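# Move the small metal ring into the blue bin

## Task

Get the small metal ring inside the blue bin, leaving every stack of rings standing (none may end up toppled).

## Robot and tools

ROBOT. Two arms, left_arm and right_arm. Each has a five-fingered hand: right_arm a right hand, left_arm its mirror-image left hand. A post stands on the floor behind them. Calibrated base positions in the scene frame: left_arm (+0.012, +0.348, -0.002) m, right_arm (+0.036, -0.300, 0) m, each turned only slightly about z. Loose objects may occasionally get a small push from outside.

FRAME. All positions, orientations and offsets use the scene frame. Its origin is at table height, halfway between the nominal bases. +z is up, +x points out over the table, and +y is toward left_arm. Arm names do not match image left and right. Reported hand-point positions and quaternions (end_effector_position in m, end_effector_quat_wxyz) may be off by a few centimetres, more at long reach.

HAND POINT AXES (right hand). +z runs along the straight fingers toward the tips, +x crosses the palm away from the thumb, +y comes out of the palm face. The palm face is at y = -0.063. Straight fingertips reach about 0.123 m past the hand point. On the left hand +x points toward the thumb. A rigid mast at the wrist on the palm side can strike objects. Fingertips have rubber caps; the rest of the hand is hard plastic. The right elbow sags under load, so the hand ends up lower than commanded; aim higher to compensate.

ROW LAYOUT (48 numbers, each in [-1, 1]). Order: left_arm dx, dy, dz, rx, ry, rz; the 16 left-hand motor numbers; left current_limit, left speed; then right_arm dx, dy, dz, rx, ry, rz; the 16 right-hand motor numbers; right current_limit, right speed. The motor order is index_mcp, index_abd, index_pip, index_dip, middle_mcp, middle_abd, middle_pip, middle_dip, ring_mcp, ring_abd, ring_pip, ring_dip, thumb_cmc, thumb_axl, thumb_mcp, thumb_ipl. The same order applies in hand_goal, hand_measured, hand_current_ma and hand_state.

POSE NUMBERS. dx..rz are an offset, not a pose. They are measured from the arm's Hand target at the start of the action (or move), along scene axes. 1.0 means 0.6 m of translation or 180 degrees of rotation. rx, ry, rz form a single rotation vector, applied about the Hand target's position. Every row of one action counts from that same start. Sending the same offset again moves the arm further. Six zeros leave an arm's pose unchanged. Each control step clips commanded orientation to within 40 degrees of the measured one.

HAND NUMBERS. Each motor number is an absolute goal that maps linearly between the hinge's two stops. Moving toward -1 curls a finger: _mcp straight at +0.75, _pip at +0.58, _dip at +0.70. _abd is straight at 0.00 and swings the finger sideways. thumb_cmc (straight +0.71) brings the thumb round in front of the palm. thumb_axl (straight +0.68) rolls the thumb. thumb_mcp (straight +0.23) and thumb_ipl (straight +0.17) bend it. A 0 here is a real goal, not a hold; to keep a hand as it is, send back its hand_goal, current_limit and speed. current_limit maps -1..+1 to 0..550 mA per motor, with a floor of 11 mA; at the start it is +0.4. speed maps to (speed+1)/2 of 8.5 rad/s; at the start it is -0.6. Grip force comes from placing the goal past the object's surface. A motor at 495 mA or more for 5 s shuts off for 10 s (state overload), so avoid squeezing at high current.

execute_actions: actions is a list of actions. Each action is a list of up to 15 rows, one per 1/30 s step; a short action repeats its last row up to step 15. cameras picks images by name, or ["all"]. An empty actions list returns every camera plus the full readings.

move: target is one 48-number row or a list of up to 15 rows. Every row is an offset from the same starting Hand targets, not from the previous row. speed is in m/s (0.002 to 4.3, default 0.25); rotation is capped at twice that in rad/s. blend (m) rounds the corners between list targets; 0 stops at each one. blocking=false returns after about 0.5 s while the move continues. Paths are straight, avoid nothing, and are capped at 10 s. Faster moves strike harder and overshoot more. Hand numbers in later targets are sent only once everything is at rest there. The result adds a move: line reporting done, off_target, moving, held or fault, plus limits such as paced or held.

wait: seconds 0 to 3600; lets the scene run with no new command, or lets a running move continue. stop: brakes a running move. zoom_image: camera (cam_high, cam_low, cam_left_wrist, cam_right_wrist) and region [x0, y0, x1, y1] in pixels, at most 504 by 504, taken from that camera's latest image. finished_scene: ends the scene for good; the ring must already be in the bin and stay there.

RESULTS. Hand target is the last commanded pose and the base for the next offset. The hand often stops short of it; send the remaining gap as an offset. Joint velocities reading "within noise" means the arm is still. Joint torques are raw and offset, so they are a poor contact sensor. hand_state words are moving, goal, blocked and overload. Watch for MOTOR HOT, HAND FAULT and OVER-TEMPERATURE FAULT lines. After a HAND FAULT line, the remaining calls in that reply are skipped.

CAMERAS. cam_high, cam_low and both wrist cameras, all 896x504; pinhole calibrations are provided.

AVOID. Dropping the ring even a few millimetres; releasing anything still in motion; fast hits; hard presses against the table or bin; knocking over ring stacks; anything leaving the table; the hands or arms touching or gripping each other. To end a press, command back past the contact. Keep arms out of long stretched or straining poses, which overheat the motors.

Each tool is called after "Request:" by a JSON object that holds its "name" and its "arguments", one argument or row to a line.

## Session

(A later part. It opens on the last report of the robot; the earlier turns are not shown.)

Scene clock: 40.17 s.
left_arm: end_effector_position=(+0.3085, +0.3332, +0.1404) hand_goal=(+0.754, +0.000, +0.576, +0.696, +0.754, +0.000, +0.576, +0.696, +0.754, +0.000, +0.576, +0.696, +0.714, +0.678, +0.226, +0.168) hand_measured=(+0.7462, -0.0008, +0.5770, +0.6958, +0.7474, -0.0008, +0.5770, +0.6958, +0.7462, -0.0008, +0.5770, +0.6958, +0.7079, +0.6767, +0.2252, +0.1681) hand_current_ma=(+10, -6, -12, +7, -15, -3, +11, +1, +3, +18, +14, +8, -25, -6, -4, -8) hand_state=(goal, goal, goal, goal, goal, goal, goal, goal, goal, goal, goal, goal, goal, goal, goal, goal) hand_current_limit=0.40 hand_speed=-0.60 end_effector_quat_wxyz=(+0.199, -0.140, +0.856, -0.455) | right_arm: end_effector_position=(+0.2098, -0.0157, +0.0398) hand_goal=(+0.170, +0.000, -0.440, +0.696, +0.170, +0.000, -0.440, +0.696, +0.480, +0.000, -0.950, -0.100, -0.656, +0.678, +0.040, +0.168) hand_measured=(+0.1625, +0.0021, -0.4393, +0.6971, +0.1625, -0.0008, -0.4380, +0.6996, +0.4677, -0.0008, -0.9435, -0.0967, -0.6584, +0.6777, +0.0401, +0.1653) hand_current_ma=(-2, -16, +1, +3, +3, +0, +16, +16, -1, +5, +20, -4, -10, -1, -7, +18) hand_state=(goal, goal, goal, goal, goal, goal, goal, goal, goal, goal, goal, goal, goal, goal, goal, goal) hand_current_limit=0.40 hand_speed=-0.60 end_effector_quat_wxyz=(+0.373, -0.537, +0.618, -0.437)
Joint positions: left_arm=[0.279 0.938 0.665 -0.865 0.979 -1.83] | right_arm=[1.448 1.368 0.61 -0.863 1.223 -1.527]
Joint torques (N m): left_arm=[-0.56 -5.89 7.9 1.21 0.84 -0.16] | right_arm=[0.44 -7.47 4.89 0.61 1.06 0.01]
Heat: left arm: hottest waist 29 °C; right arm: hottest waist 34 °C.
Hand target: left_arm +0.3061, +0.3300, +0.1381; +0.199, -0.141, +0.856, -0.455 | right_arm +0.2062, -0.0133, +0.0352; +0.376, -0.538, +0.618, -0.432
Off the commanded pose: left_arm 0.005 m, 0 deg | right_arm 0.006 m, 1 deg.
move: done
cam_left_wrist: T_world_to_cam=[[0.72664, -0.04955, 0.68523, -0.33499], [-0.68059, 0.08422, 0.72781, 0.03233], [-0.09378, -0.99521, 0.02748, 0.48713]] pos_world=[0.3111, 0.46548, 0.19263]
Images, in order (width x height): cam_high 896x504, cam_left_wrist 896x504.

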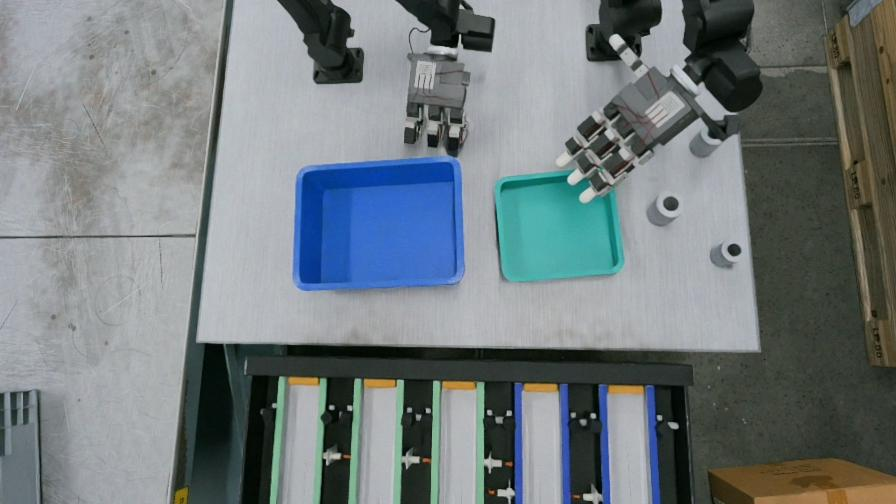

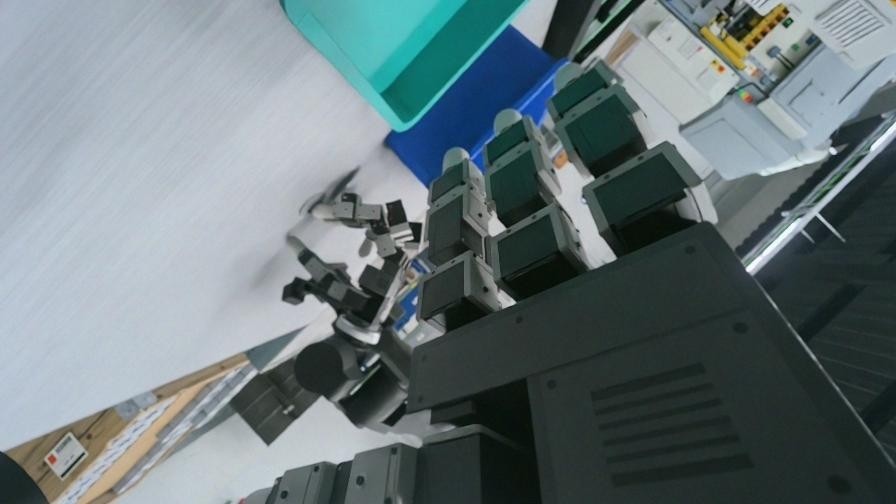

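Request:
{"name": "move", "arguments": {
  "target": [
    [0,0,0,0,0,0, 0.754,0,0.576,0.696,0.754,0,0.576,0.696,0.754,0,0.576,0.696,0.714,0.678,0.226,0.168,0.4,-0.6, -0.002,0.0035,-0.015,0,0,0, 0.17,0,-0.44,0.696,0.17,0,-0.44,0.696,0.479,0,-0.95,-0.1,-0.657,0.678,0.1,0.168,0.4,-0.6]
  ],
  "speed": 0.06,
  "cameras": ["cam_left_wrist","cam_high"]
}}

Request:
{"name": "zoom_image", "arguments": {
  "camera": "cam_left_wrist",
  "region": [280, 150, 420, 270]
}}

Request:
{"name": "zoom_image", "arguments": {
  "camera": "cam_high",
  "region": [400, 90, 500, 170]
}}

Scene clock: 40.93 s.
left_arm: end_effector_position=(+0.3085, +0.3332, +0.1404) hand_goal=(+0.754, +0.000, +0.576, +0.696, +0.754, +0.000, +0.576, +0.696, +0.754, +0.000, +0.576, +0.696, +0.714, +0.678, +0.226, +0.168) hand_measured=(+0.7462, +0.0007, +0.5770, +0.6958, +0.7474, -0.0008, +0.5770, +0.6958, +0.7474, +0.0007, +0.5770, +0.6958, +0.7079, +0.6777, +0.2252, +0.1681) hand_current_ma=(-5, +2, -7, +14, -4, -11, +1, +3, +1, +13, -4, -1, -18, +9, -1, -9) hand_state=(goal, goal, goal, goal, goal, goal, goal, goal, goal, goal, goal, goal, goal, goal, goal, goal) hand_current_limit=0.40 hand_speed=-0.60 end_effector_quat_wxyz=(+0.199, -0.140, +0.856, -0.455) | right_arm: end_effector_position=(+0.2100, -0.0120, +0.0357) hand_goal=(+0.170, +0.000, -0.440, +0.696, +0.170, +0.000, -0.440, +0.696, +0.480, +0.000, -0.950, -0.100, -0.656, +0.678, +0.100, +0.168) hand_measured=(+0.1613, -0.0081, -0.4521, +0.6907, +0.1625, -0.0037, -0.4457, +0.6945, +0.4677, -0.0008, -0.9435, -0.0967, -0.6660, +0.6756, +0.0995, +0.1672) hand_current_ma=(+17, +9, +7, -1, -7, +15, +10, +17, -11, +7, -1, +2, -7, -3, +10, +10) hand_state=(goal, goal, goal, goal, goal, goal, goal, goal, goal, goal, goal, goal, goal, goal, goal, goal) hand_current_limit=0.40 hand_speed=-0.60 end_effector_quat_wxyz=(+0.377, -0.533, +0.620, -0.435)
Joint positions: left_arm=[0.279 0.938 0.665 -0.865 0.979 -1.83] | right_arm=[1.452 1.387 0.61 -0.846 1.228 -1.511]
Joint torques (N m): left_arm=[-0.85 -6.42 7.95 1.24 0.85 -0.15] | right_arm=[0.79 -7 4.55 0.7 0.85 0.08]
Heat: left arm: hottest waist 29 °C; right arm: hottest waist 34 °C.
Hand target: left_arm +0.3061, +0.3300, +0.1381; +0.199, -0.141, +0.856, -0.455 | right_arm +0.2049, -0.0113, +0.0262; +0.376, -0.538, +0.618, -0.433
Off the commanded pose: left_arm 0.005 m, 0 deg | right_arm 0.011 m, 1 deg.
move: off_target (right_arm)
cam_left_wrist: T_world_to_cam=[[0.72664, -0.04955, 0.68523, -0.33499], [-0.68059, 0.08422, 0.72781, 0.03233], [-0.09378, -0.99521, 0.02748, 0.48713]] pos_world=[0.3111, 0.46548, 0.19263]
Images, in order (width x height): cam_high 896x504, cam_left_wrist 896x504.

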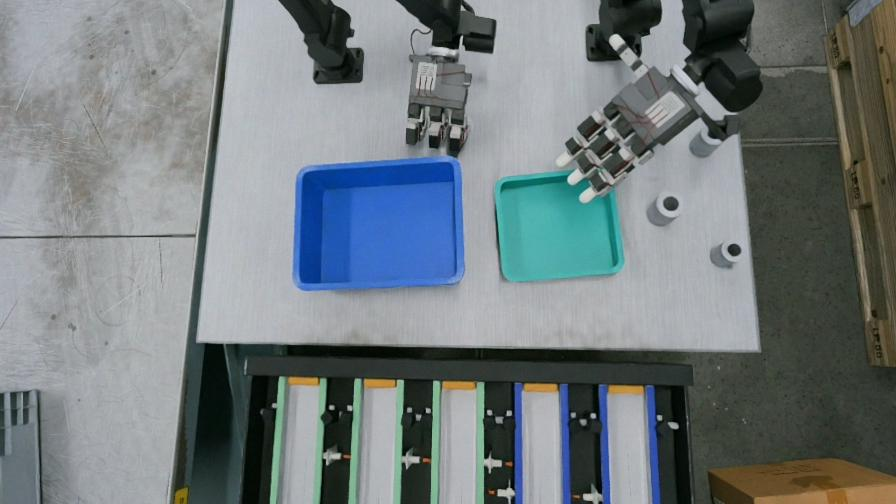

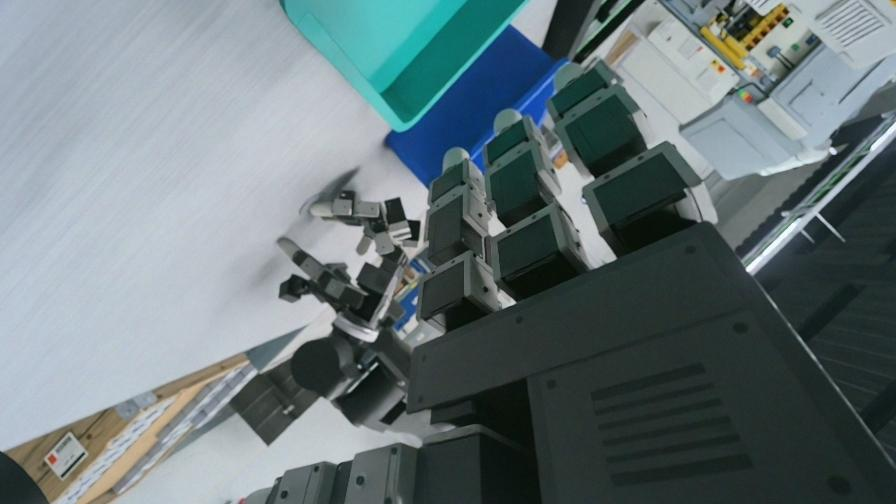

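Scaled by 3.600 from the camera's image (finer frame: 1280x720).

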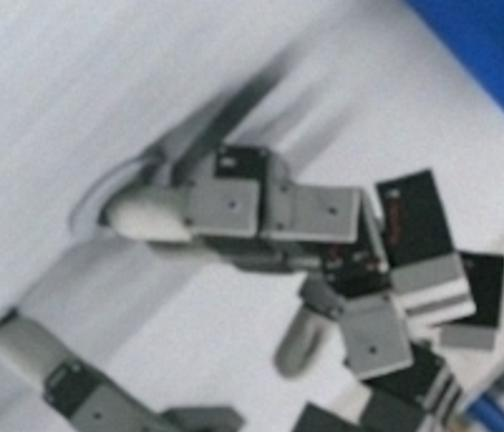

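Scaled by 5.040 from the camera's image (finer frame: 1280x720).

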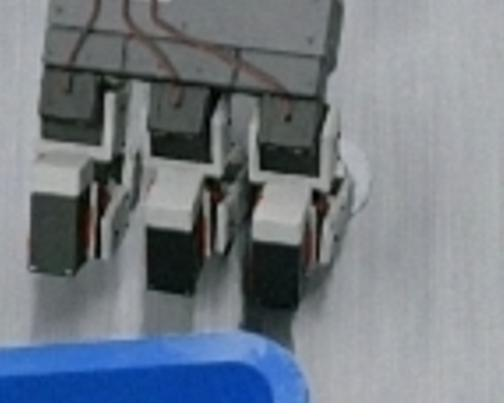

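Request:
{"name": "move", "arguments": {
  "target": [
    [0,0,0,0,0,0, 0.754,0,0.576,0.696,0.754,0,0.576,0.696,0.754,0,0.576,0.696,0.714,0.678,0.226,0.168,0.4,-0.6, -0.062,0,0,0,0,0, 0.17,0,-0.44,0.696,0.17,0,-0.44,0.696,0.479,0,-0.95,-0.1,-0.657,0.678,0.1,0.168,0.4,-0.6]
  ],
  "speed": 0.06,
  "cameras": ["cam_left_wrist","cam_high"]
}}

Request:
{"name": "zoom_image", "arguments": {
  "camera": "cam_left_wrist",
  "region": [240, 150, 400, 290]
}}

Request:
{"name": "zoom_image", "arguments": {
  "camera": "cam_high",
  "region": [400, 70, 500, 150]
}}

Scene clock: 42.60 s.
left_arm: end_effector_position=(+0.3085, +0.3332, +0.1404) hand_goal=(+0.754, +0.000, +0.576, +0.696, +0.754, +0.000, +0.576, +0.696, +0.754, +0.000, +0.576, +0.696, +0.714, +0.678, +0.226, +0.168) hand_measured=(+0.7462, +0.0007, +0.5770, +0.6958, +0.7474, +0.0007, +0.5770, +0.6958, +0.7462, +0.0007, +0.5770, +0.6958, +0.7079, +0.6777, +0.2252, +0.1681) hand_current_ma=(-2, +2, -8, +10, -1, -1, +14, +22, -6, +12, -12, -10, -10, -15, -4, -25) hand_state=(goal, goal, goal, goal, goal, goal, goal, goal, goal, goal, goal, goal, goal, goal, goal, goal) hand_current_limit=0.40 hand_speed=-0.60 end_effector_quat_wxyz=(+0.199, -0.140, +0.856, -0.455) | right_arm: end_effector_position=(+0.1771, -0.0131, +0.0363) hand_goal=(+0.170, +0.000, -0.440, +0.696, +0.170, +0.000, -0.440, +0.696, +0.480, +0.000, -0.950, -0.100, -0.656, +0.678, +0.100, +0.168) hand_measured=(+0.1625, -0.0081, -0.4418, +0.6932, +0.1662, -0.0037, -0.4431, +0.6945, +0.4664, -0.0008, -0.9435, -0.0967, -0.6785, +0.6756, +0.0372, +0.1348) hand_current_ma=(-1, -9, +7, -9, -4, +17, +9, +3, -4, +11, +19, +1, -6, +3, -81, -17) hand_state=(goal, goal, goal, goal, goal, goal, goal, goal, goal, goal, goal, goal, blocked, goal, blocked, blocked) hand_current_limit=0.40 hand_speed=-0.60 end_effector_quat_wxyz=(+0.389, -0.523, +0.624, -0.431)
Joint positions: left_arm=[0.279 0.938 0.665 -0.865 0.979 -1.83] | right_arm=[1.573 1.442 0.643 -1.136 1.214 -1.146]
Joint torques (N m): left_arm=[-0.97 -5.48 8.1 1.07 0.85 -0.12] | right_arm=[1.03 -6.12 5.53 -0.83 0.05 -0.06]
Heat: left arm: hottest waist 29 °C; right arm: hottest waist 34 °C.
Hand target: left_arm +0.3061, +0.3300, +0.1381; +0.199, -0.141, +0.856, -0.455 | right_arm +0.1678, -0.0112, +0.0262; +0.376, -0.537, +0.618, -0.432
Off the commanded pose: left_arm 0.005 m, 0 deg | right_arm 0.014 m, 2 deg.
move: off_target (right_arm)
cam_left_wrist: T_world_to_cam=[[0.72664, -0.04955, 0.68523, -0.33499], [-0.68059, 0.08422, 0.72781, 0.03233], [-0.09378, -0.99521, 0.02748, 0.48713]] pos_world=[0.3111, 0.46548, 0.19263]
Images, in order (width x height): cam_high 896x504, cam_left_wrist 896x504.

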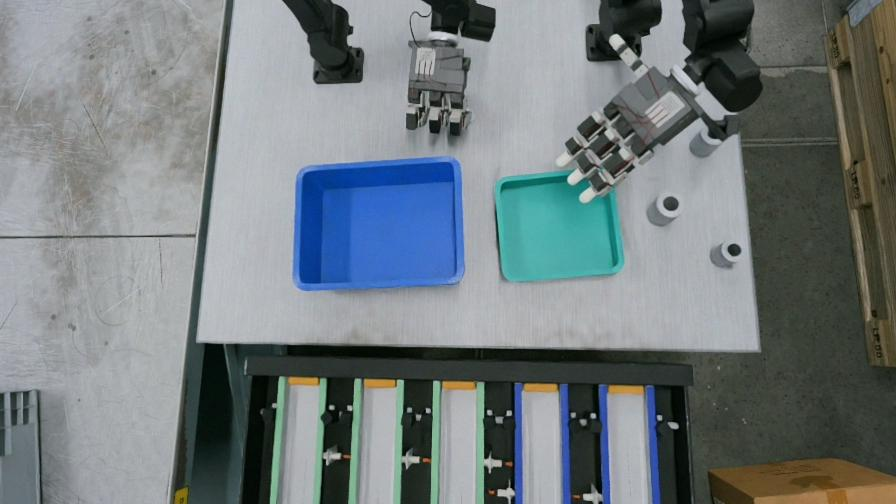

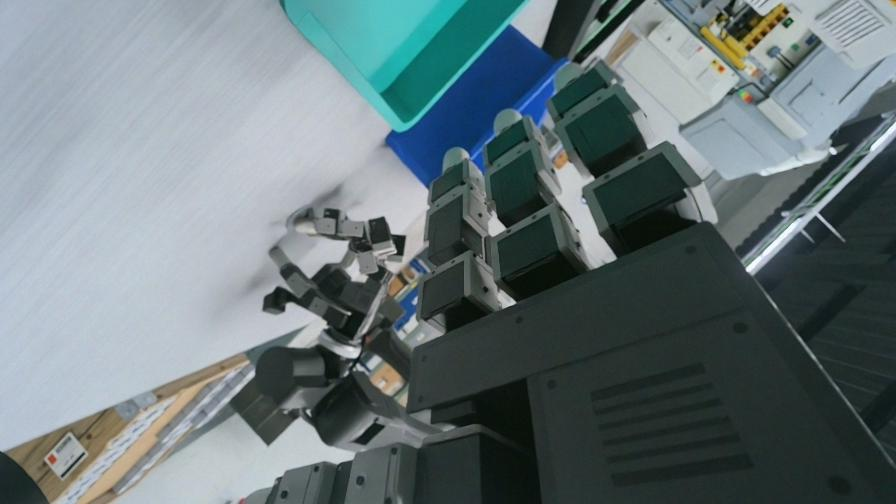

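Scaled by 3.150 from the camera's image (finer frame: 1280x720).

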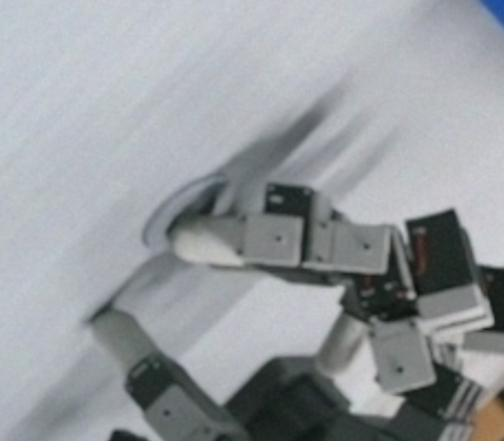

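Scaled by 5.040 from the camera's image (finer frame: 1280x720).

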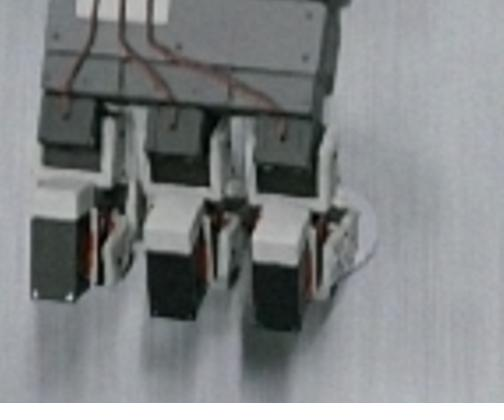

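Request:
{"name": "move", "arguments": {
  "target": [
    [0,0,0,0,0,0, 0.754,0,0.576,0.696,0.754,0,0.576,0.696,0.754,0,0.576,0.696,0.714,0.678,0.226,0.168,0.4,-0.6, 0.01,0,0.06,0,0,0, 0.17,0,-0.44,0.696,0.17,0,-0.44,0.696,0.479,0,-0.95,-0.1,-0.657,0.678,0.1,0.168,0.4,-0.6]
  ],
  "speed": 0.1,
  "cameras": ["cam_left_wrist","cam_high"]
}}

Request:
{"name": "zoom_image", "arguments": {
  "camera": "cam_left_wrist",
  "region": [240, 150, 400, 290]
}}

Request:
{"name": "zoom_image", "arguments": {
  "camera": "cam_high",
  "region": [400, 70, 500, 150]
}}

Scene clock: 43.70 s.
left_arm: end_effector_position=(+0.3085, +0.3332, +0.1404) hand_goal=(+0.754, +0.000, +0.576, +0.696, +0.754, +0.000, +0.576, +0.696, +0.754, +0.000, +0.576, +0.696, +0.714, +0.678, +0.226, +0.168) hand_measured=(+0.7462, -0.0008, +0.5770, +0.6971, +0.7474, +0.0007, +0.5770, +0.6971, +0.7474, +0.0007, +0.5770, +0.6958, +0.7092, +0.6767, +0.2252, +0.1681) hand_current_ma=(-2, -1, -15, -1, -15, +10, +17, -6, -1, +8, -3, +0, -19, +5, -2, -8) hand_state=(goal, goal, goal, goal, goal, goal, goal, goal, goal, goal, goal, goal, goal, goal, goal, goal) hand_current_limit=0.40 hand_speed=-0.60 end_effector_quat_wxyz=(+0.199, -0.140, +0.856, -0.455) | right_arm: end_effector_position=(+0.1746, -0.0215, +0.0533) hand_goal=(+0.170, +0.000, -0.440, +0.696, +0.170, +0.000, -0.440, +0.696, +0.480, +0.000, -0.950, -0.100, -0.656, +0.678, +0.100, +0.168) hand_measured=(+0.1625, -0.0023, -0.4418, +0.6932, +0.1650, -0.0008, -0.4406, +0.6932, +0.4677, -0.0008, -0.9435, -0.0967, -0.6584, +0.6788, +0.0946, +0.1633) hand_current_ma=(+2, +1, -2, +4, +15, +13, +5, +4, -5, +8, +1, +10, -3, +11, +4, -4) hand_state=(goal, goal, goal, goal, goal, goal, goal, goal, goal, goal, goal, goal, goal, goal, goal, goal) hand_current_limit=0.40 hand_speed=-0.60 end_effector_quat_wxyz=(+0.375, -0.536, +0.617, -0.437)
Joint positions: left_arm=[0.279 0.938 0.665 -0.865 0.979 -1.83] | right_arm=[1.573 1.385 0.655 -1.211 1.2 -1.183]
Joint torques (N m): left_arm=[-1.03 -6.07 7.94 1.28 0.86 -0.16] | right_arm=[-0.62 -9.23 7.05 -1.24 1.01 -0.31]
Heat: left arm: hottest waist 29 °C; right arm: hottest waist 34 °C.
Hand target: left_arm +0.3061, +0.3300, +0.1381; +0.199, -0.141, +0.856, -0.455 | right_arm +0.1738, -0.0113, +0.0622; +0.376, -0.537, +0.618, -0.433
Off the commanded pose: left_arm 0.005 m, 0 deg | right_arm 0.014 m, 1 deg.
move: off_target (right_arm)
cam_left_wrist: T_world_to_cam=[[0.72664, -0.04955, 0.68523, -0.33499], [-0.68059, 0.08422, 0.72781, 0.03233], [-0.09378, -0.99521, 0.02748, 0.48713]] pos_world=[0.3111, 0.46548, 0.19263]
Images, in order (width x height): cam_high 896x504, cam_left_wrist 896x504.

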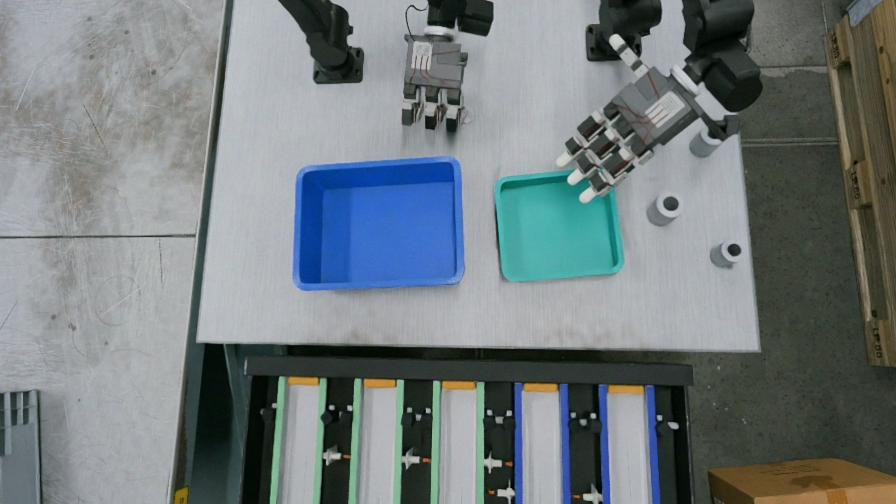

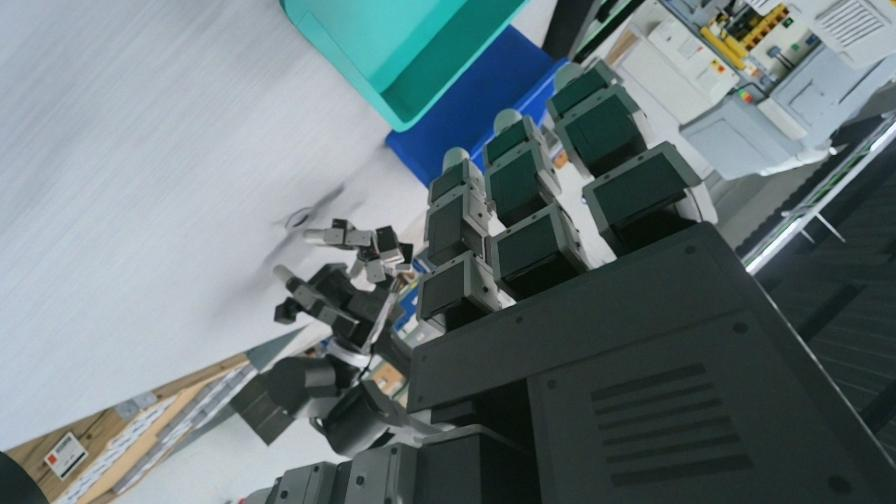

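Scaled by 3.150 from the camera's image (finer frame: 1280x720).

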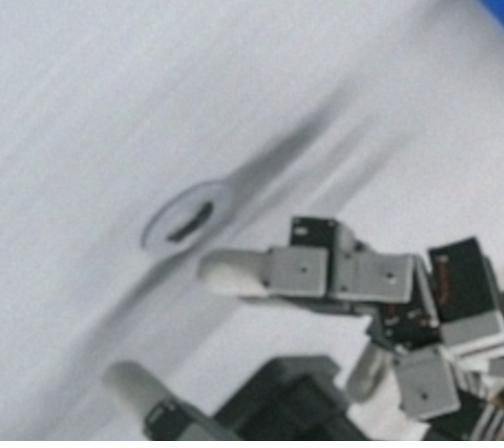

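Scaled by 5.040 from the camera's image (finer frame: 1280x720).

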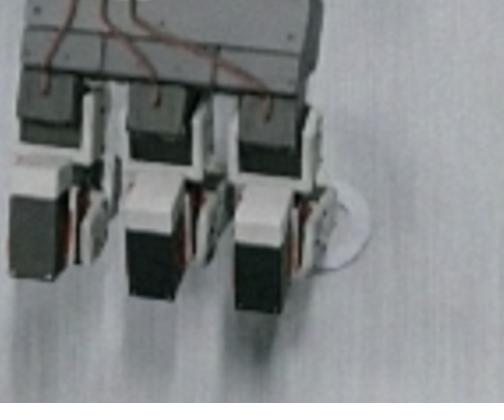

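Request:
{"name": "move", "arguments": {
  "target": [
    [0,0,0,0,0,0, 0.754,0,0.576,0.696,0.754,0,0.576,0.696,0.754,0,0.576,0.696,0.714,0.678,0.226,0.168,0.4,-0.6, 0.0567,0.028,-0.008,0,0,0, 0.288,0,-0.5,0.696,0.288,0,-0.5,0.696,0.479,0,-0.95,-0.1,-0.657,0.678,0.08,0.168,0.4,-0.6]
  ],
  "speed": 0.1,
  "cameras": ["cam_left_wrist","cam_high"]
}}

Request:
{"name": "zoom_image", "arguments": {
  "camera": "cam_left_wrist",
  "region": [240, 150, 400, 290]
}}

Request:
{"name": "zoom_image", "arguments": {
  "camera": "cam_high",
  "region": [400, 70, 500, 150]
}}

Scene clock: 45.63 s.
left_arm: end_effector_position=(+0.3085, +0.3332, +0.1404) hand_goal=(+0.754, +0.000, +0.576, +0.696, +0.754, +0.000, +0.576, +0.696, +0.754, +0.000, +0.576, +0.696, +0.714, +0.678, +0.226, +0.168) hand_measured=(+0.7462, +0.0007, +0.5770, +0.6958, +0.7474, +0.0007, +0.5770, +0.6971, +0.7474, -0.0008, +0.5770, +0.6958, +0.7092, +0.6777, +0.2252, +0.1672) hand_current_ma=(-21, -3, -1, +12, -12, -9, +1, +19, -4, +16, -2, +10, -11, +7, -7, +4) hand_state=(goal, goal, goal, goal, goal, goal, goal, goal, goal, goal, goal, goal, goal, goal, goal, goal) hand_current_limit=0.40 hand_speed=-0.60 end_effector_quat_wxyz=(+0.199, -0.140, +0.856, -0.455) | right_arm: end_effector_position=(+0.2040, -0.0036, +0.0502) hand_goal=(+0.288, +0.000, -0.500, +0.696, +0.288, +0.000, -0.500, +0.696, +0.480, +0.000, -0.950, -0.100, -0.656, +0.678, +0.080, +0.168) hand_measured=(+0.2687, -0.0023, -0.4919, +0.6932, +0.2723, -0.0008, -0.4932, +0.6958, +0.4677, -0.0008, -0.9448, -0.0967, -0.6584, +0.6777, +0.0797, +0.1643) hand_current_ma=(-9, -2, +12, +1, -7, +0, -1, +11, -1, +4, +4, +2, -11, -7, +0, +0) hand_state=(goal, goal, goal, goal, goal, goal, goal, goal, goal, goal, goal, goal, goal, goal, goal, goal) hand_current_limit=0.40 hand_speed=-0.60 end_effector_quat_wxyz=(+0.371, -0.544, +0.611, -0.440)
Joint positions: left_arm=[0.279 0.938 0.665 -0.865 0.979 -1.83] | right_arm=[1.473 1.385 0.662 -0.95 1.225 -1.49]
Joint torques (N m): left_arm=[-0.5 -6.59 7.99 1.11 0.87 -0.18] | right_arm=[-0.85 -9.93 6.65 0.53 1.05 -0.21]
Heat: left arm: hottest waist 29 °C; right arm: hottest waist 33 °C.
Hand target: left_arm +0.3061, +0.3300, +0.1381; +0.199, -0.141, +0.856, -0.455 | right_arm +0.2077, +0.0055, +0.0574; +0.376, -0.538, +0.618, -0.432
Off the commanded pose: left_arm 0.005 m, 0 deg | right_arm 0.012 m, 2 deg.
move: off_target (right_arm)
cam_left_wrist: T_world_to_cam=[[0.72664, -0.04955, 0.68523, -0.33499], [-0.68059, 0.08422, 0.72781, 0.03233], [-0.09378, -0.99521, 0.02748, 0.48713]] pos_world=[0.3111, 0.46548, 0.19263]
Images, in order (width x height): cam_high 896x504, cam_left_wrist 896x504.

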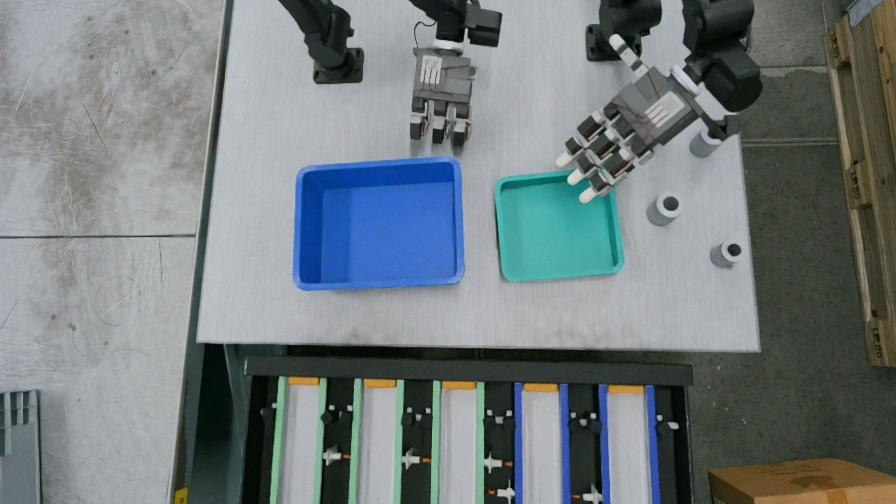

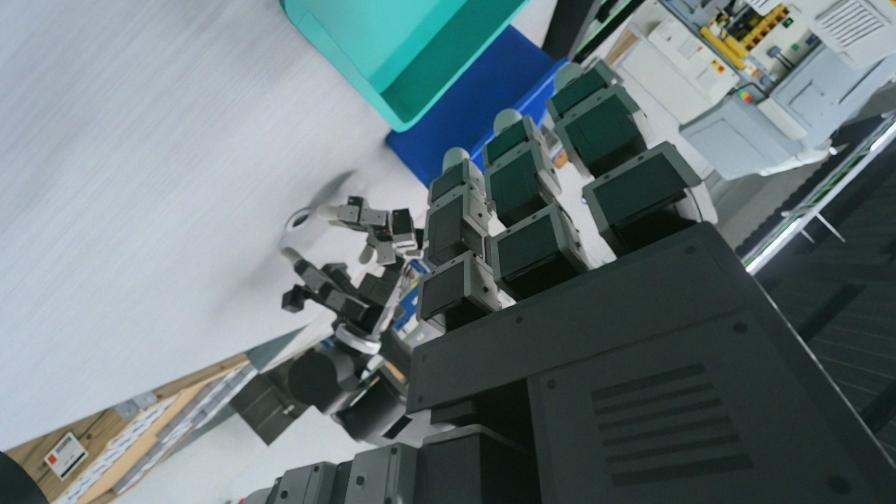

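Scaled by 3.150 from the camera's image (finer frame: 1280x720).

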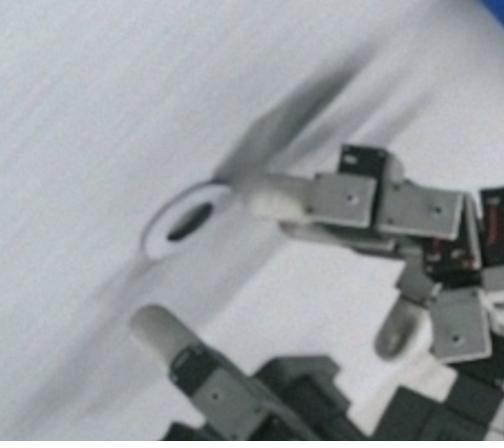

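Scaled by 5.040 from the camera's image (finer frame: 1280x720).

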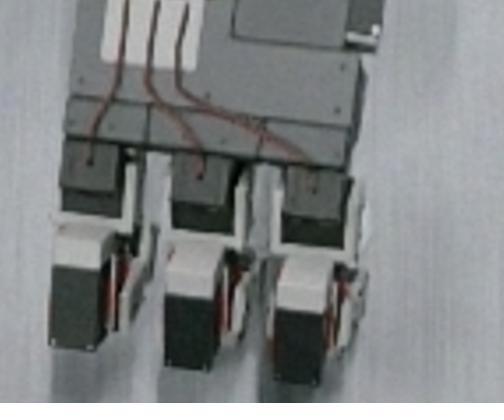

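Request:
{"name": "move", "arguments": {
  "target": [
    [0,0,0,0,0,0, 0.754,0,0.576,0.696,0.754,0,0.576,0.696,0.754,0,0.576,0.696,0.714,0.678,0.226,0.168,0.4,-0.6, 0.001,0.015,-0.016,0,0,0, 0.288,0,-0.5,0.696,0.288,0,-0.5,0.696,0.479,0,-0.95,-0.1,-0.657,0.678,0.08,0.168,0.4,-0.6]
  ],
  "speed": 0.08,
  "cameras": ["cam_left_wrist","cam_high"]
}}

Request:
{"name": "zoom_image", "arguments": {
  "camera": "cam_left_wrist",
  "region": [240, 150, 400, 290]
}}

Request:
{"name": "zoom_image", "arguments": {
  "camera": "cam_high",
  "region": [400, 70, 500, 150]
}}

Scene clock: 46.77 s.
left_arm: end_effector_position=(+0.3085, +0.3332, +0.1404) hand_goal=(+0.754, +0.000, +0.576, +0.696, +0.754, +0.000, +0.576, +0.696, +0.754, +0.000, +0.576, +0.696, +0.714, +0.678, +0.226, +0.168) hand_measured=(+0.7462, -0.0008, +0.5770, +0.6958, +0.7474, -0.0008, +0.5770, +0.6958, +0.7474, +0.0007, +0.5770, +0.6958, +0.7092, +0.6777, +0.2252, +0.1672) hand_current_ma=(+9, -6, +5, +0, -23, +2, +20, +11, +6, +2, +0, -8, -20, +7, +14, -14) hand_state=(goal, goal, goal, goal, goal, goal, goal, goal, goal, goal, goal, goal, goal, goal, goal, goal) hand_current_limit=0.40 hand_speed=-0.60 end_effector_quat_wxyz=(+0.199, -0.140, +0.856, -0.455) | right_arm: end_effector_position=(+0.2043, +0.0003, +0.0426) hand_goal=(+0.288, +0.000, -0.500, +0.696, +0.288, +0.000, -0.500, +0.696, +0.480, +0.000, -0.950, -0.100, -0.656, +0.678, +0.080, +0.168) hand_measured=(+0.2687, -0.0023, -0.4919, +0.6932, +0.2711, -0.0008, -0.4944, +0.6945, +0.4677, -0.0008, -0.9448, -0.0980, -0.6584, +0.6777, +0.0797, +0.1633) hand_current_ma=(-4, -16, +15, -14, -11, -5, +14, +7, -10, +18, -8, +3, -7, +11, +5, -3) hand_state=(goal, goal, goal, goal, goal, goal, goal, goal, goal, goal, goal, goal, goal, goal, goal, goal) hand_current_limit=0.40 hand_speed=-0.60 end_effector_quat_wxyz=(+0.371, -0.544, +0.611, -0.439)
Joint positions: left_arm=[0.279 0.938 0.665 -0.865 0.979 -1.83] | right_arm=[1.473 1.411 0.662 -0.921 1.224 -1.49]
Joint torques (N m): left_arm=[-1.03 -6.18 7.88 1.14 0.86 -0.15] | right_arm=[-1.03 -8.47 7.27 0.46 1.07 -0.21]
Heat: left arm: hottest waist 29 °C; right arm: hottest waist 33 °C.
Hand target: left_arm +0.3061, +0.3300, +0.1381; +0.199, -0.141, +0.856, -0.455 | right_arm +0.2084, +0.0145, +0.0478; +0.376, -0.538, +0.618, -0.433
Off the commanded pose: left_arm 0.005 m, 0 deg | right_arm 0.016 m, 1 deg.
move: off_target (right_arm)
cam_left_wrist: T_world_to_cam=[[0.72664, -0.04955, 0.68523, -0.33499], [-0.68059, 0.08422, 0.72781, 0.03233], [-0.09378, -0.99521, 0.02748, 0.48713]] pos_world=[0.3111, 0.46548, 0.19263]
Images, in order (width x height): cam_high 896x504, cam_left_wrist 896x504.

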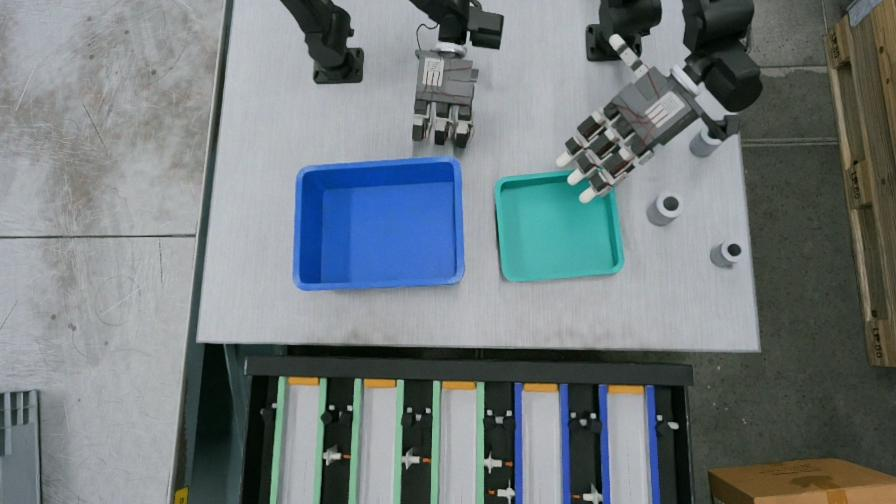

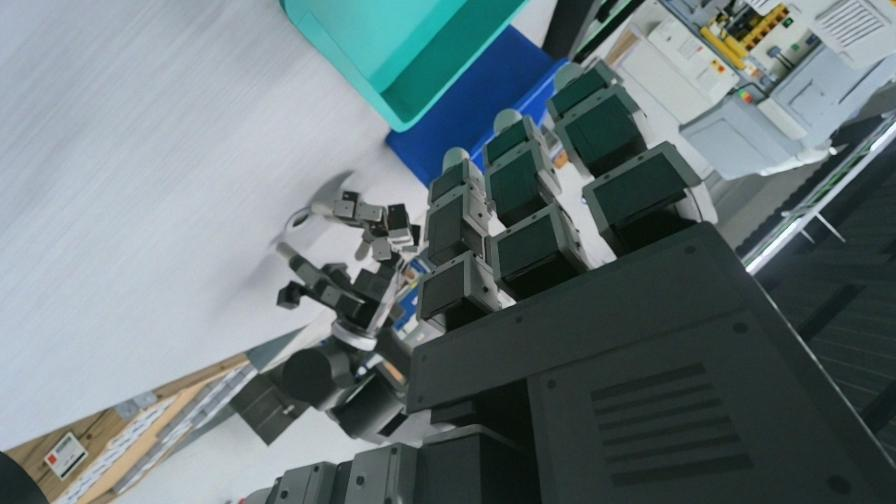

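Scaled by 3.150 from the camera's image (finer frame: 1280x720).

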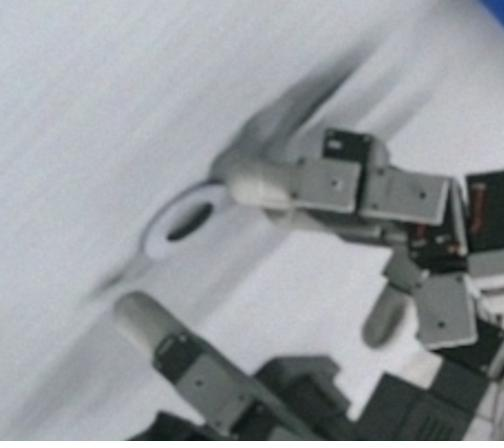

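Scaled by 5.040 from the camera's image (finer frame: 1280x720).

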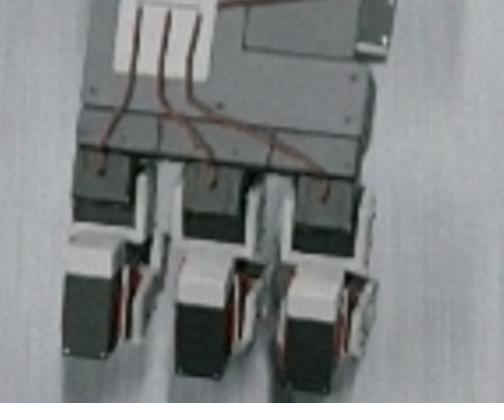

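Request:
{"name": "move", "arguments": {
  "target": [
    [0,0,0,0,0,0, 0.754,0,0.576,0.696,0.754,0,0.576,0.696,0.754,0,0.576,0.696,0.714,0.678,0.226,0.168,0.4,-0.6, 0.001,0.011,-0.010,0,0,0, 0.288,0,-0.5,0.696,0.288,0,-0.5,0.696,0.479,0,-0.95,-0.1,-0.657,0.678,0.08,0.168,0.4,-0.6]
  ],
  "speed": 0.08,
  "cameras": ["cam_left_wrist","cam_high"]
}}

Request:
{"name": "zoom_image", "arguments": {
  "camera": "cam_left_wrist",
  "region": [240, 150, 400, 290]
}}

Request:
{"name": "zoom_image", "arguments": {
  "camera": "cam_high",
  "region": [400, 70, 500, 150]
}}

Scene clock: 47.47 s.
left_arm: end_effector_position=(+0.3085, +0.3332, +0.1404) hand_goal=(+0.754, +0.000, +0.576, +0.696, +0.754, +0.000, +0.576, +0.696, +0.754, +0.000, +0.576, +0.696, +0.714, +0.678, +0.226, +0.168) hand_measured=(+0.7474, +0.0007, +0.5757, +0.6958, +0.7474, +0.0007, +0.5770, +0.6958, +0.7462, +0.0007, +0.5770, +0.6958, +0.7079, +0.6777, +0.2242, +0.1681) hand_current_ma=(-15, +12, -16, +24, +6, -2, +18, +12, -3, +7, +5, +4, -13, -11, -8, -9) hand_state=(goal, goal, goal, goal, goal, goal, goal, goal, goal, goal, goal, goal, goal, goal, goal, goal) hand_current_limit=0.40 hand_speed=-0.60 end_effector_quat_wxyz=(+0.199, -0.140, +0.856, -0.455) | right_arm: end_effector_position=(+0.2049, +0.0058, +0.0371) hand_goal=(+0.288, +0.000, -0.500, +0.696, +0.288, +0.000, -0.500, +0.696, +0.480, +0.000, -0.950, -0.100, -0.656, +0.678, +0.080, +0.168) hand_measured=(+0.2723, -0.0096, -0.5009, +0.6907, +0.2723, -0.0008, -0.4932, +0.6958, +0.4677, -0.0023, -0.9448, -0.0980, -0.6584, +0.6777, +0.0797, +0.1643) hand_current_ma=(-14, -2, -3, +3, -14, +8, +8, +9, -5, +6, +1, -4, -4, +0, +6, -9) hand_state=(goal, goal, goal, goal, goal, goal, goal, goal, goal, goal, goal, goal, goal, goal, goal, goal) hand_current_limit=0.40 hand_speed=-0.60 end_effector_quat_wxyz=(+0.371, -0.544, +0.611, -0.440)
Joint positions: left_arm=[0.279 0.938 0.665 -0.865 0.979 -1.83] | right_arm=[1.473 1.439 0.671 -0.904 1.224 -1.49]
Joint torques (N m): left_arm=[-1.2 -5.83 8.06 1.21 0.85 -0.15] | right_arm=[-0.85 -8.29 7.39 0.36 1.05 -0.16]
Heat: left arm: hottest waist 29 °C; right arm: hottest waist 33 °C.
Hand target: left_arm +0.3061, +0.3300, +0.1381; +0.199, -0.141, +0.856, -0.455 | right_arm +0.2089, +0.0212, +0.0417; +0.376, -0.538, +0.618, -0.432
Off the commanded pose: left_arm 0.005 m, 0 deg | right_arm 0.016 m, 2 deg.
move: off_target (right_arm)
cam_left_wrist: T_world_to_cam=[[0.72664, -0.04955, 0.68523, -0.33499], [-0.68059, 0.08422, 0.72781, 0.03233], [-0.09378, -0.99521, 0.02748, 0.48713]] pos_world=[0.3111, 0.46548, 0.19263]
Images, in order (width x height): cam_high 896x504, cam_left_wrist 896x504.

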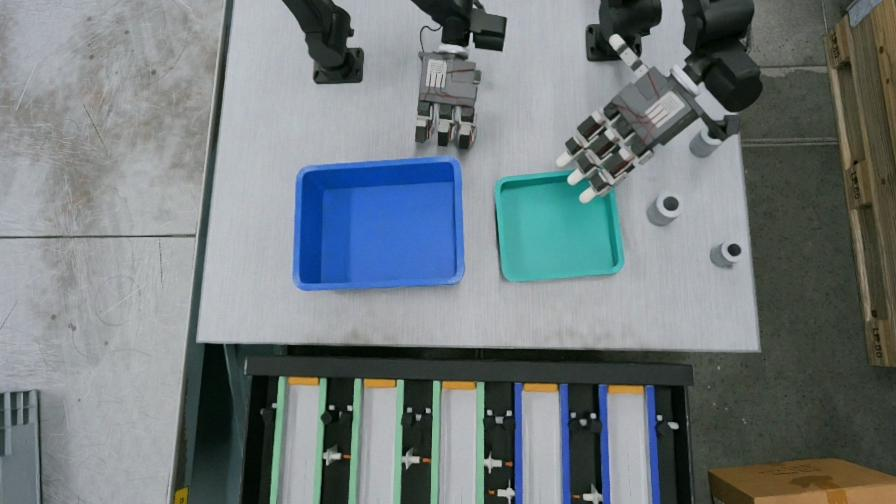

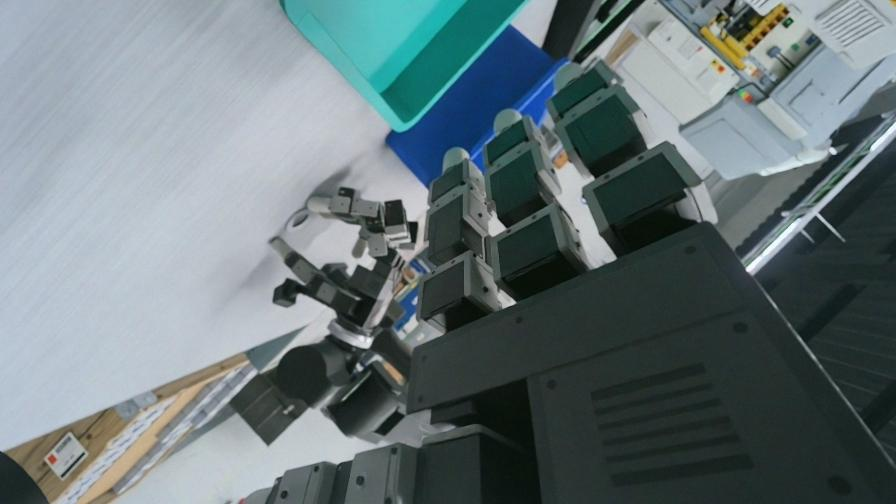

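Scaled by 3.150 from the camera's image (finer frame: 1280x720).

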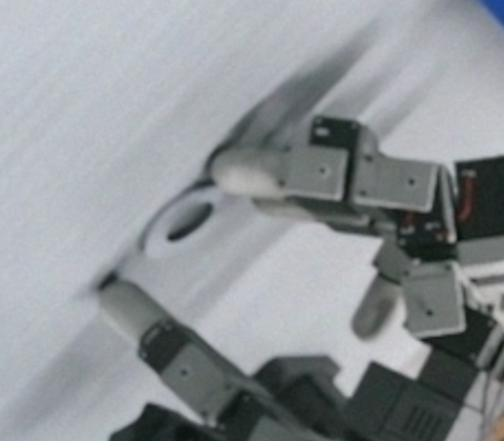

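Scaled by 5.040 from the camera's image (finer frame: 1280x720).

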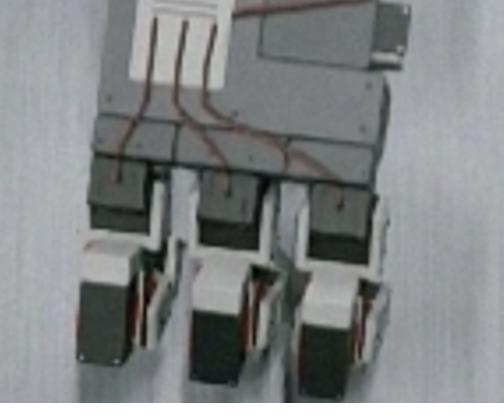

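Request:
{"name": "move", "arguments": {
  "target": [
    [0,0,0,0,0,0, 0.754,0,0.576,0.696,0.754,0,0.576,0.696,0.754,0,0.576,0.696,0.714,0.678,0.226,0.168,0.4,-0.6, 0,0,0,0,0,0, 0.13,0,-0.44,0.696,0.13,0,-0.44,0.696,0.479,0,-0.95,-0.1,-0.657,0.678,-0.04,0.168,0.4,-0.85]
  ],
  "speed": 0.08,
  "cameras": ["cam_left_wrist","cam_high"]
}}

Request:
{"name": "zoom_image", "arguments": {
  "camera": "cam_left_wrist",
  "region": [240, 150, 400, 290]
}}

Request:
{"name": "zoom_image", "arguments": {
  "camera": "cam_high",
  "region": [400, 70, 500, 150]
}}

Scene clock: 48.27 s.
left_arm: end_effector_position=(+0.3085, +0.3332, +0.1404) hand_goal=(+0.754, +0.000, +0.576, +0.696, +0.754, +0.000, +0.576, +0.696, +0.754, +0.000, +0.576, +0.696, +0.714, +0.678, +0.226, +0.168) hand_measured=(+0.7462, +0.0007, +0.5770, +0.6958, +0.7474, +0.0007, +0.5770, +0.6958, +0.7474, +0.0007, +0.5770, +0.6958, +0.7079, +0.6777, +0.2252, +0.1672) hand_current_ma=(-1, +8, -10, +11, -5, -3, -3, +0, +7, +2, -13, +6, -15, +1, -5, -21) hand_state=(goal, goal, goal, goal, goal, goal, goal, goal, goal, goal, goal, goal, goal, goal, goal, goal) hand_current_limit=0.40 hand_speed=-0.60 end_effector_quat_wxyz=(+0.199, -0.140, +0.856, -0.455) | right_arm: end_effector_position=(+0.2056, +0.0071, +0.0378) hand_goal=(+0.130, +0.000, -0.440, +0.696, +0.130, +0.000, -0.440, +0.696, +0.480, +0.000, -0.950, -0.100, -0.656, +0.678, -0.040, +0.168) hand_measured=(+0.1396, +0.0007, -0.4431, +0.6932, +0.1264, -0.0023, -0.4406, +0.6958, +0.4677, -0.0008, -0.9435, -0.0980, -0.6609, +0.6767, -0.0262, +0.1681) hand_current_ma=(-4, -1, +5, +0, -1, -1, -1, +10, -10, +6, +16, -1, -1, +2, +13, -3) hand_state=(goal, goal, goal, goal, goal, goal, goal, goal, goal, goal, goal, goal, goal, goal, goal, goal) hand_current_limit=0.40 hand_speed=-0.85 end_effector_quat_wxyz=(+0.372, -0.542, +0.612, -0.439)
Joint positions: left_arm=[0.279 0.938 0.665 -0.865 0.979 -1.83] | right_arm=[1.472 1.439 0.673 -0.901 1.225 -1.49]
Joint torques (N m): left_arm=[-1.49 -6.24 7.91 1.17 0.84 -0.17] | right_arm=[-0.62 -9 7.23 0.42 1 -0.2]
Heat: left arm: hottest waist 29 °C; right arm: hottest waist 33 °C.
Hand target: left_arm +0.3061, +0.3300, +0.1381; +0.199, -0.141, +0.856, -0.455 | right_arm +0.2090, +0.0210, +0.0417; +0.376, -0.538, +0.618, -0.433
Off the commanded pose: left_arm 0.005 m, 0 deg | right_arm 0.015 m, 1 deg.
move: done
cam_left_wrist: T_world_to_cam=[[0.72664, -0.04955, 0.68523, -0.33499], [-0.68059, 0.08422, 0.72781, 0.03233], [-0.09378, -0.99521, 0.02748, 0.48713]] pos_world=[0.3111, 0.46548, 0.19263]
Images, in order (width x height): cam_high 896x504, cam_left_wrist 896x504.

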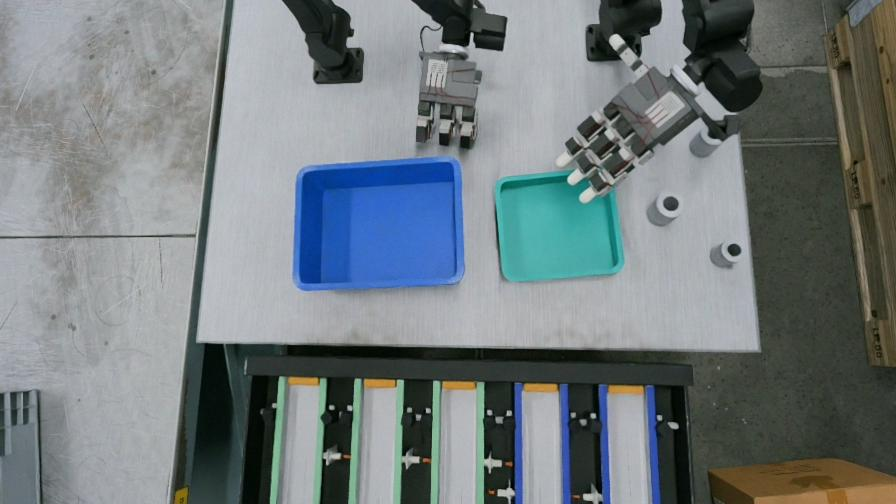

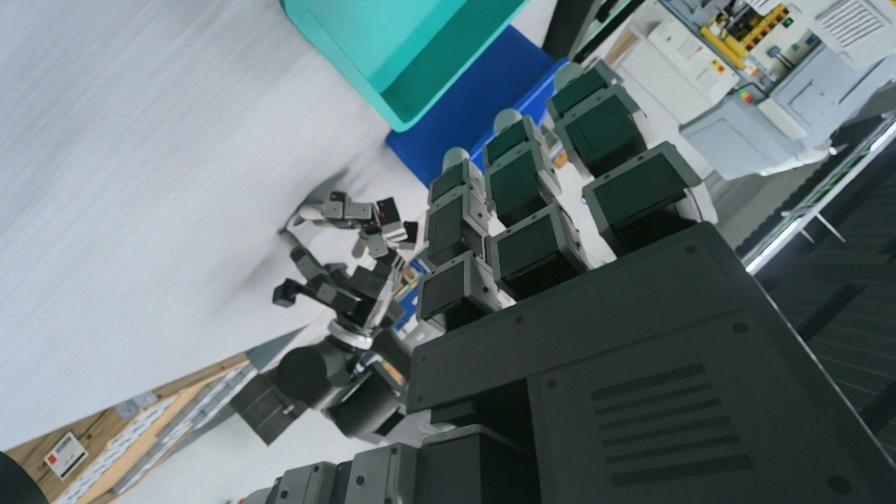

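Scaled by 3.150 from the camera's image (finer frame: 1280x720).

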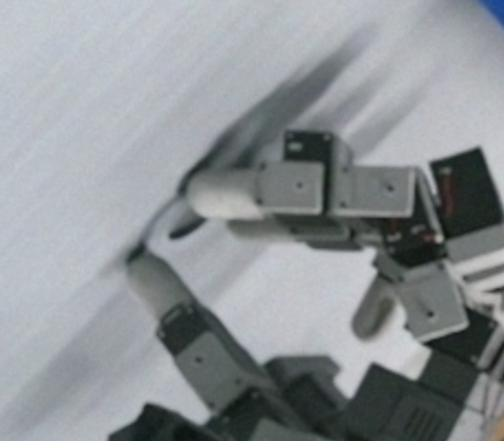

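Scaled by 5.040 from the camera's image (finer frame: 1280x720).

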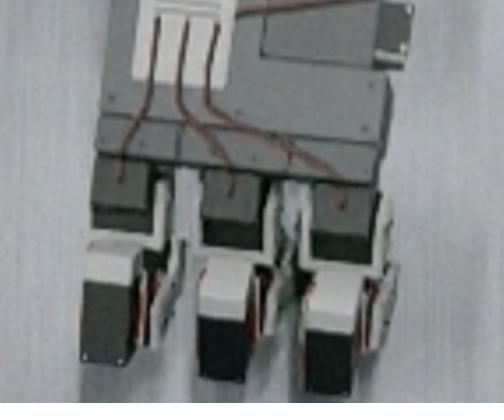

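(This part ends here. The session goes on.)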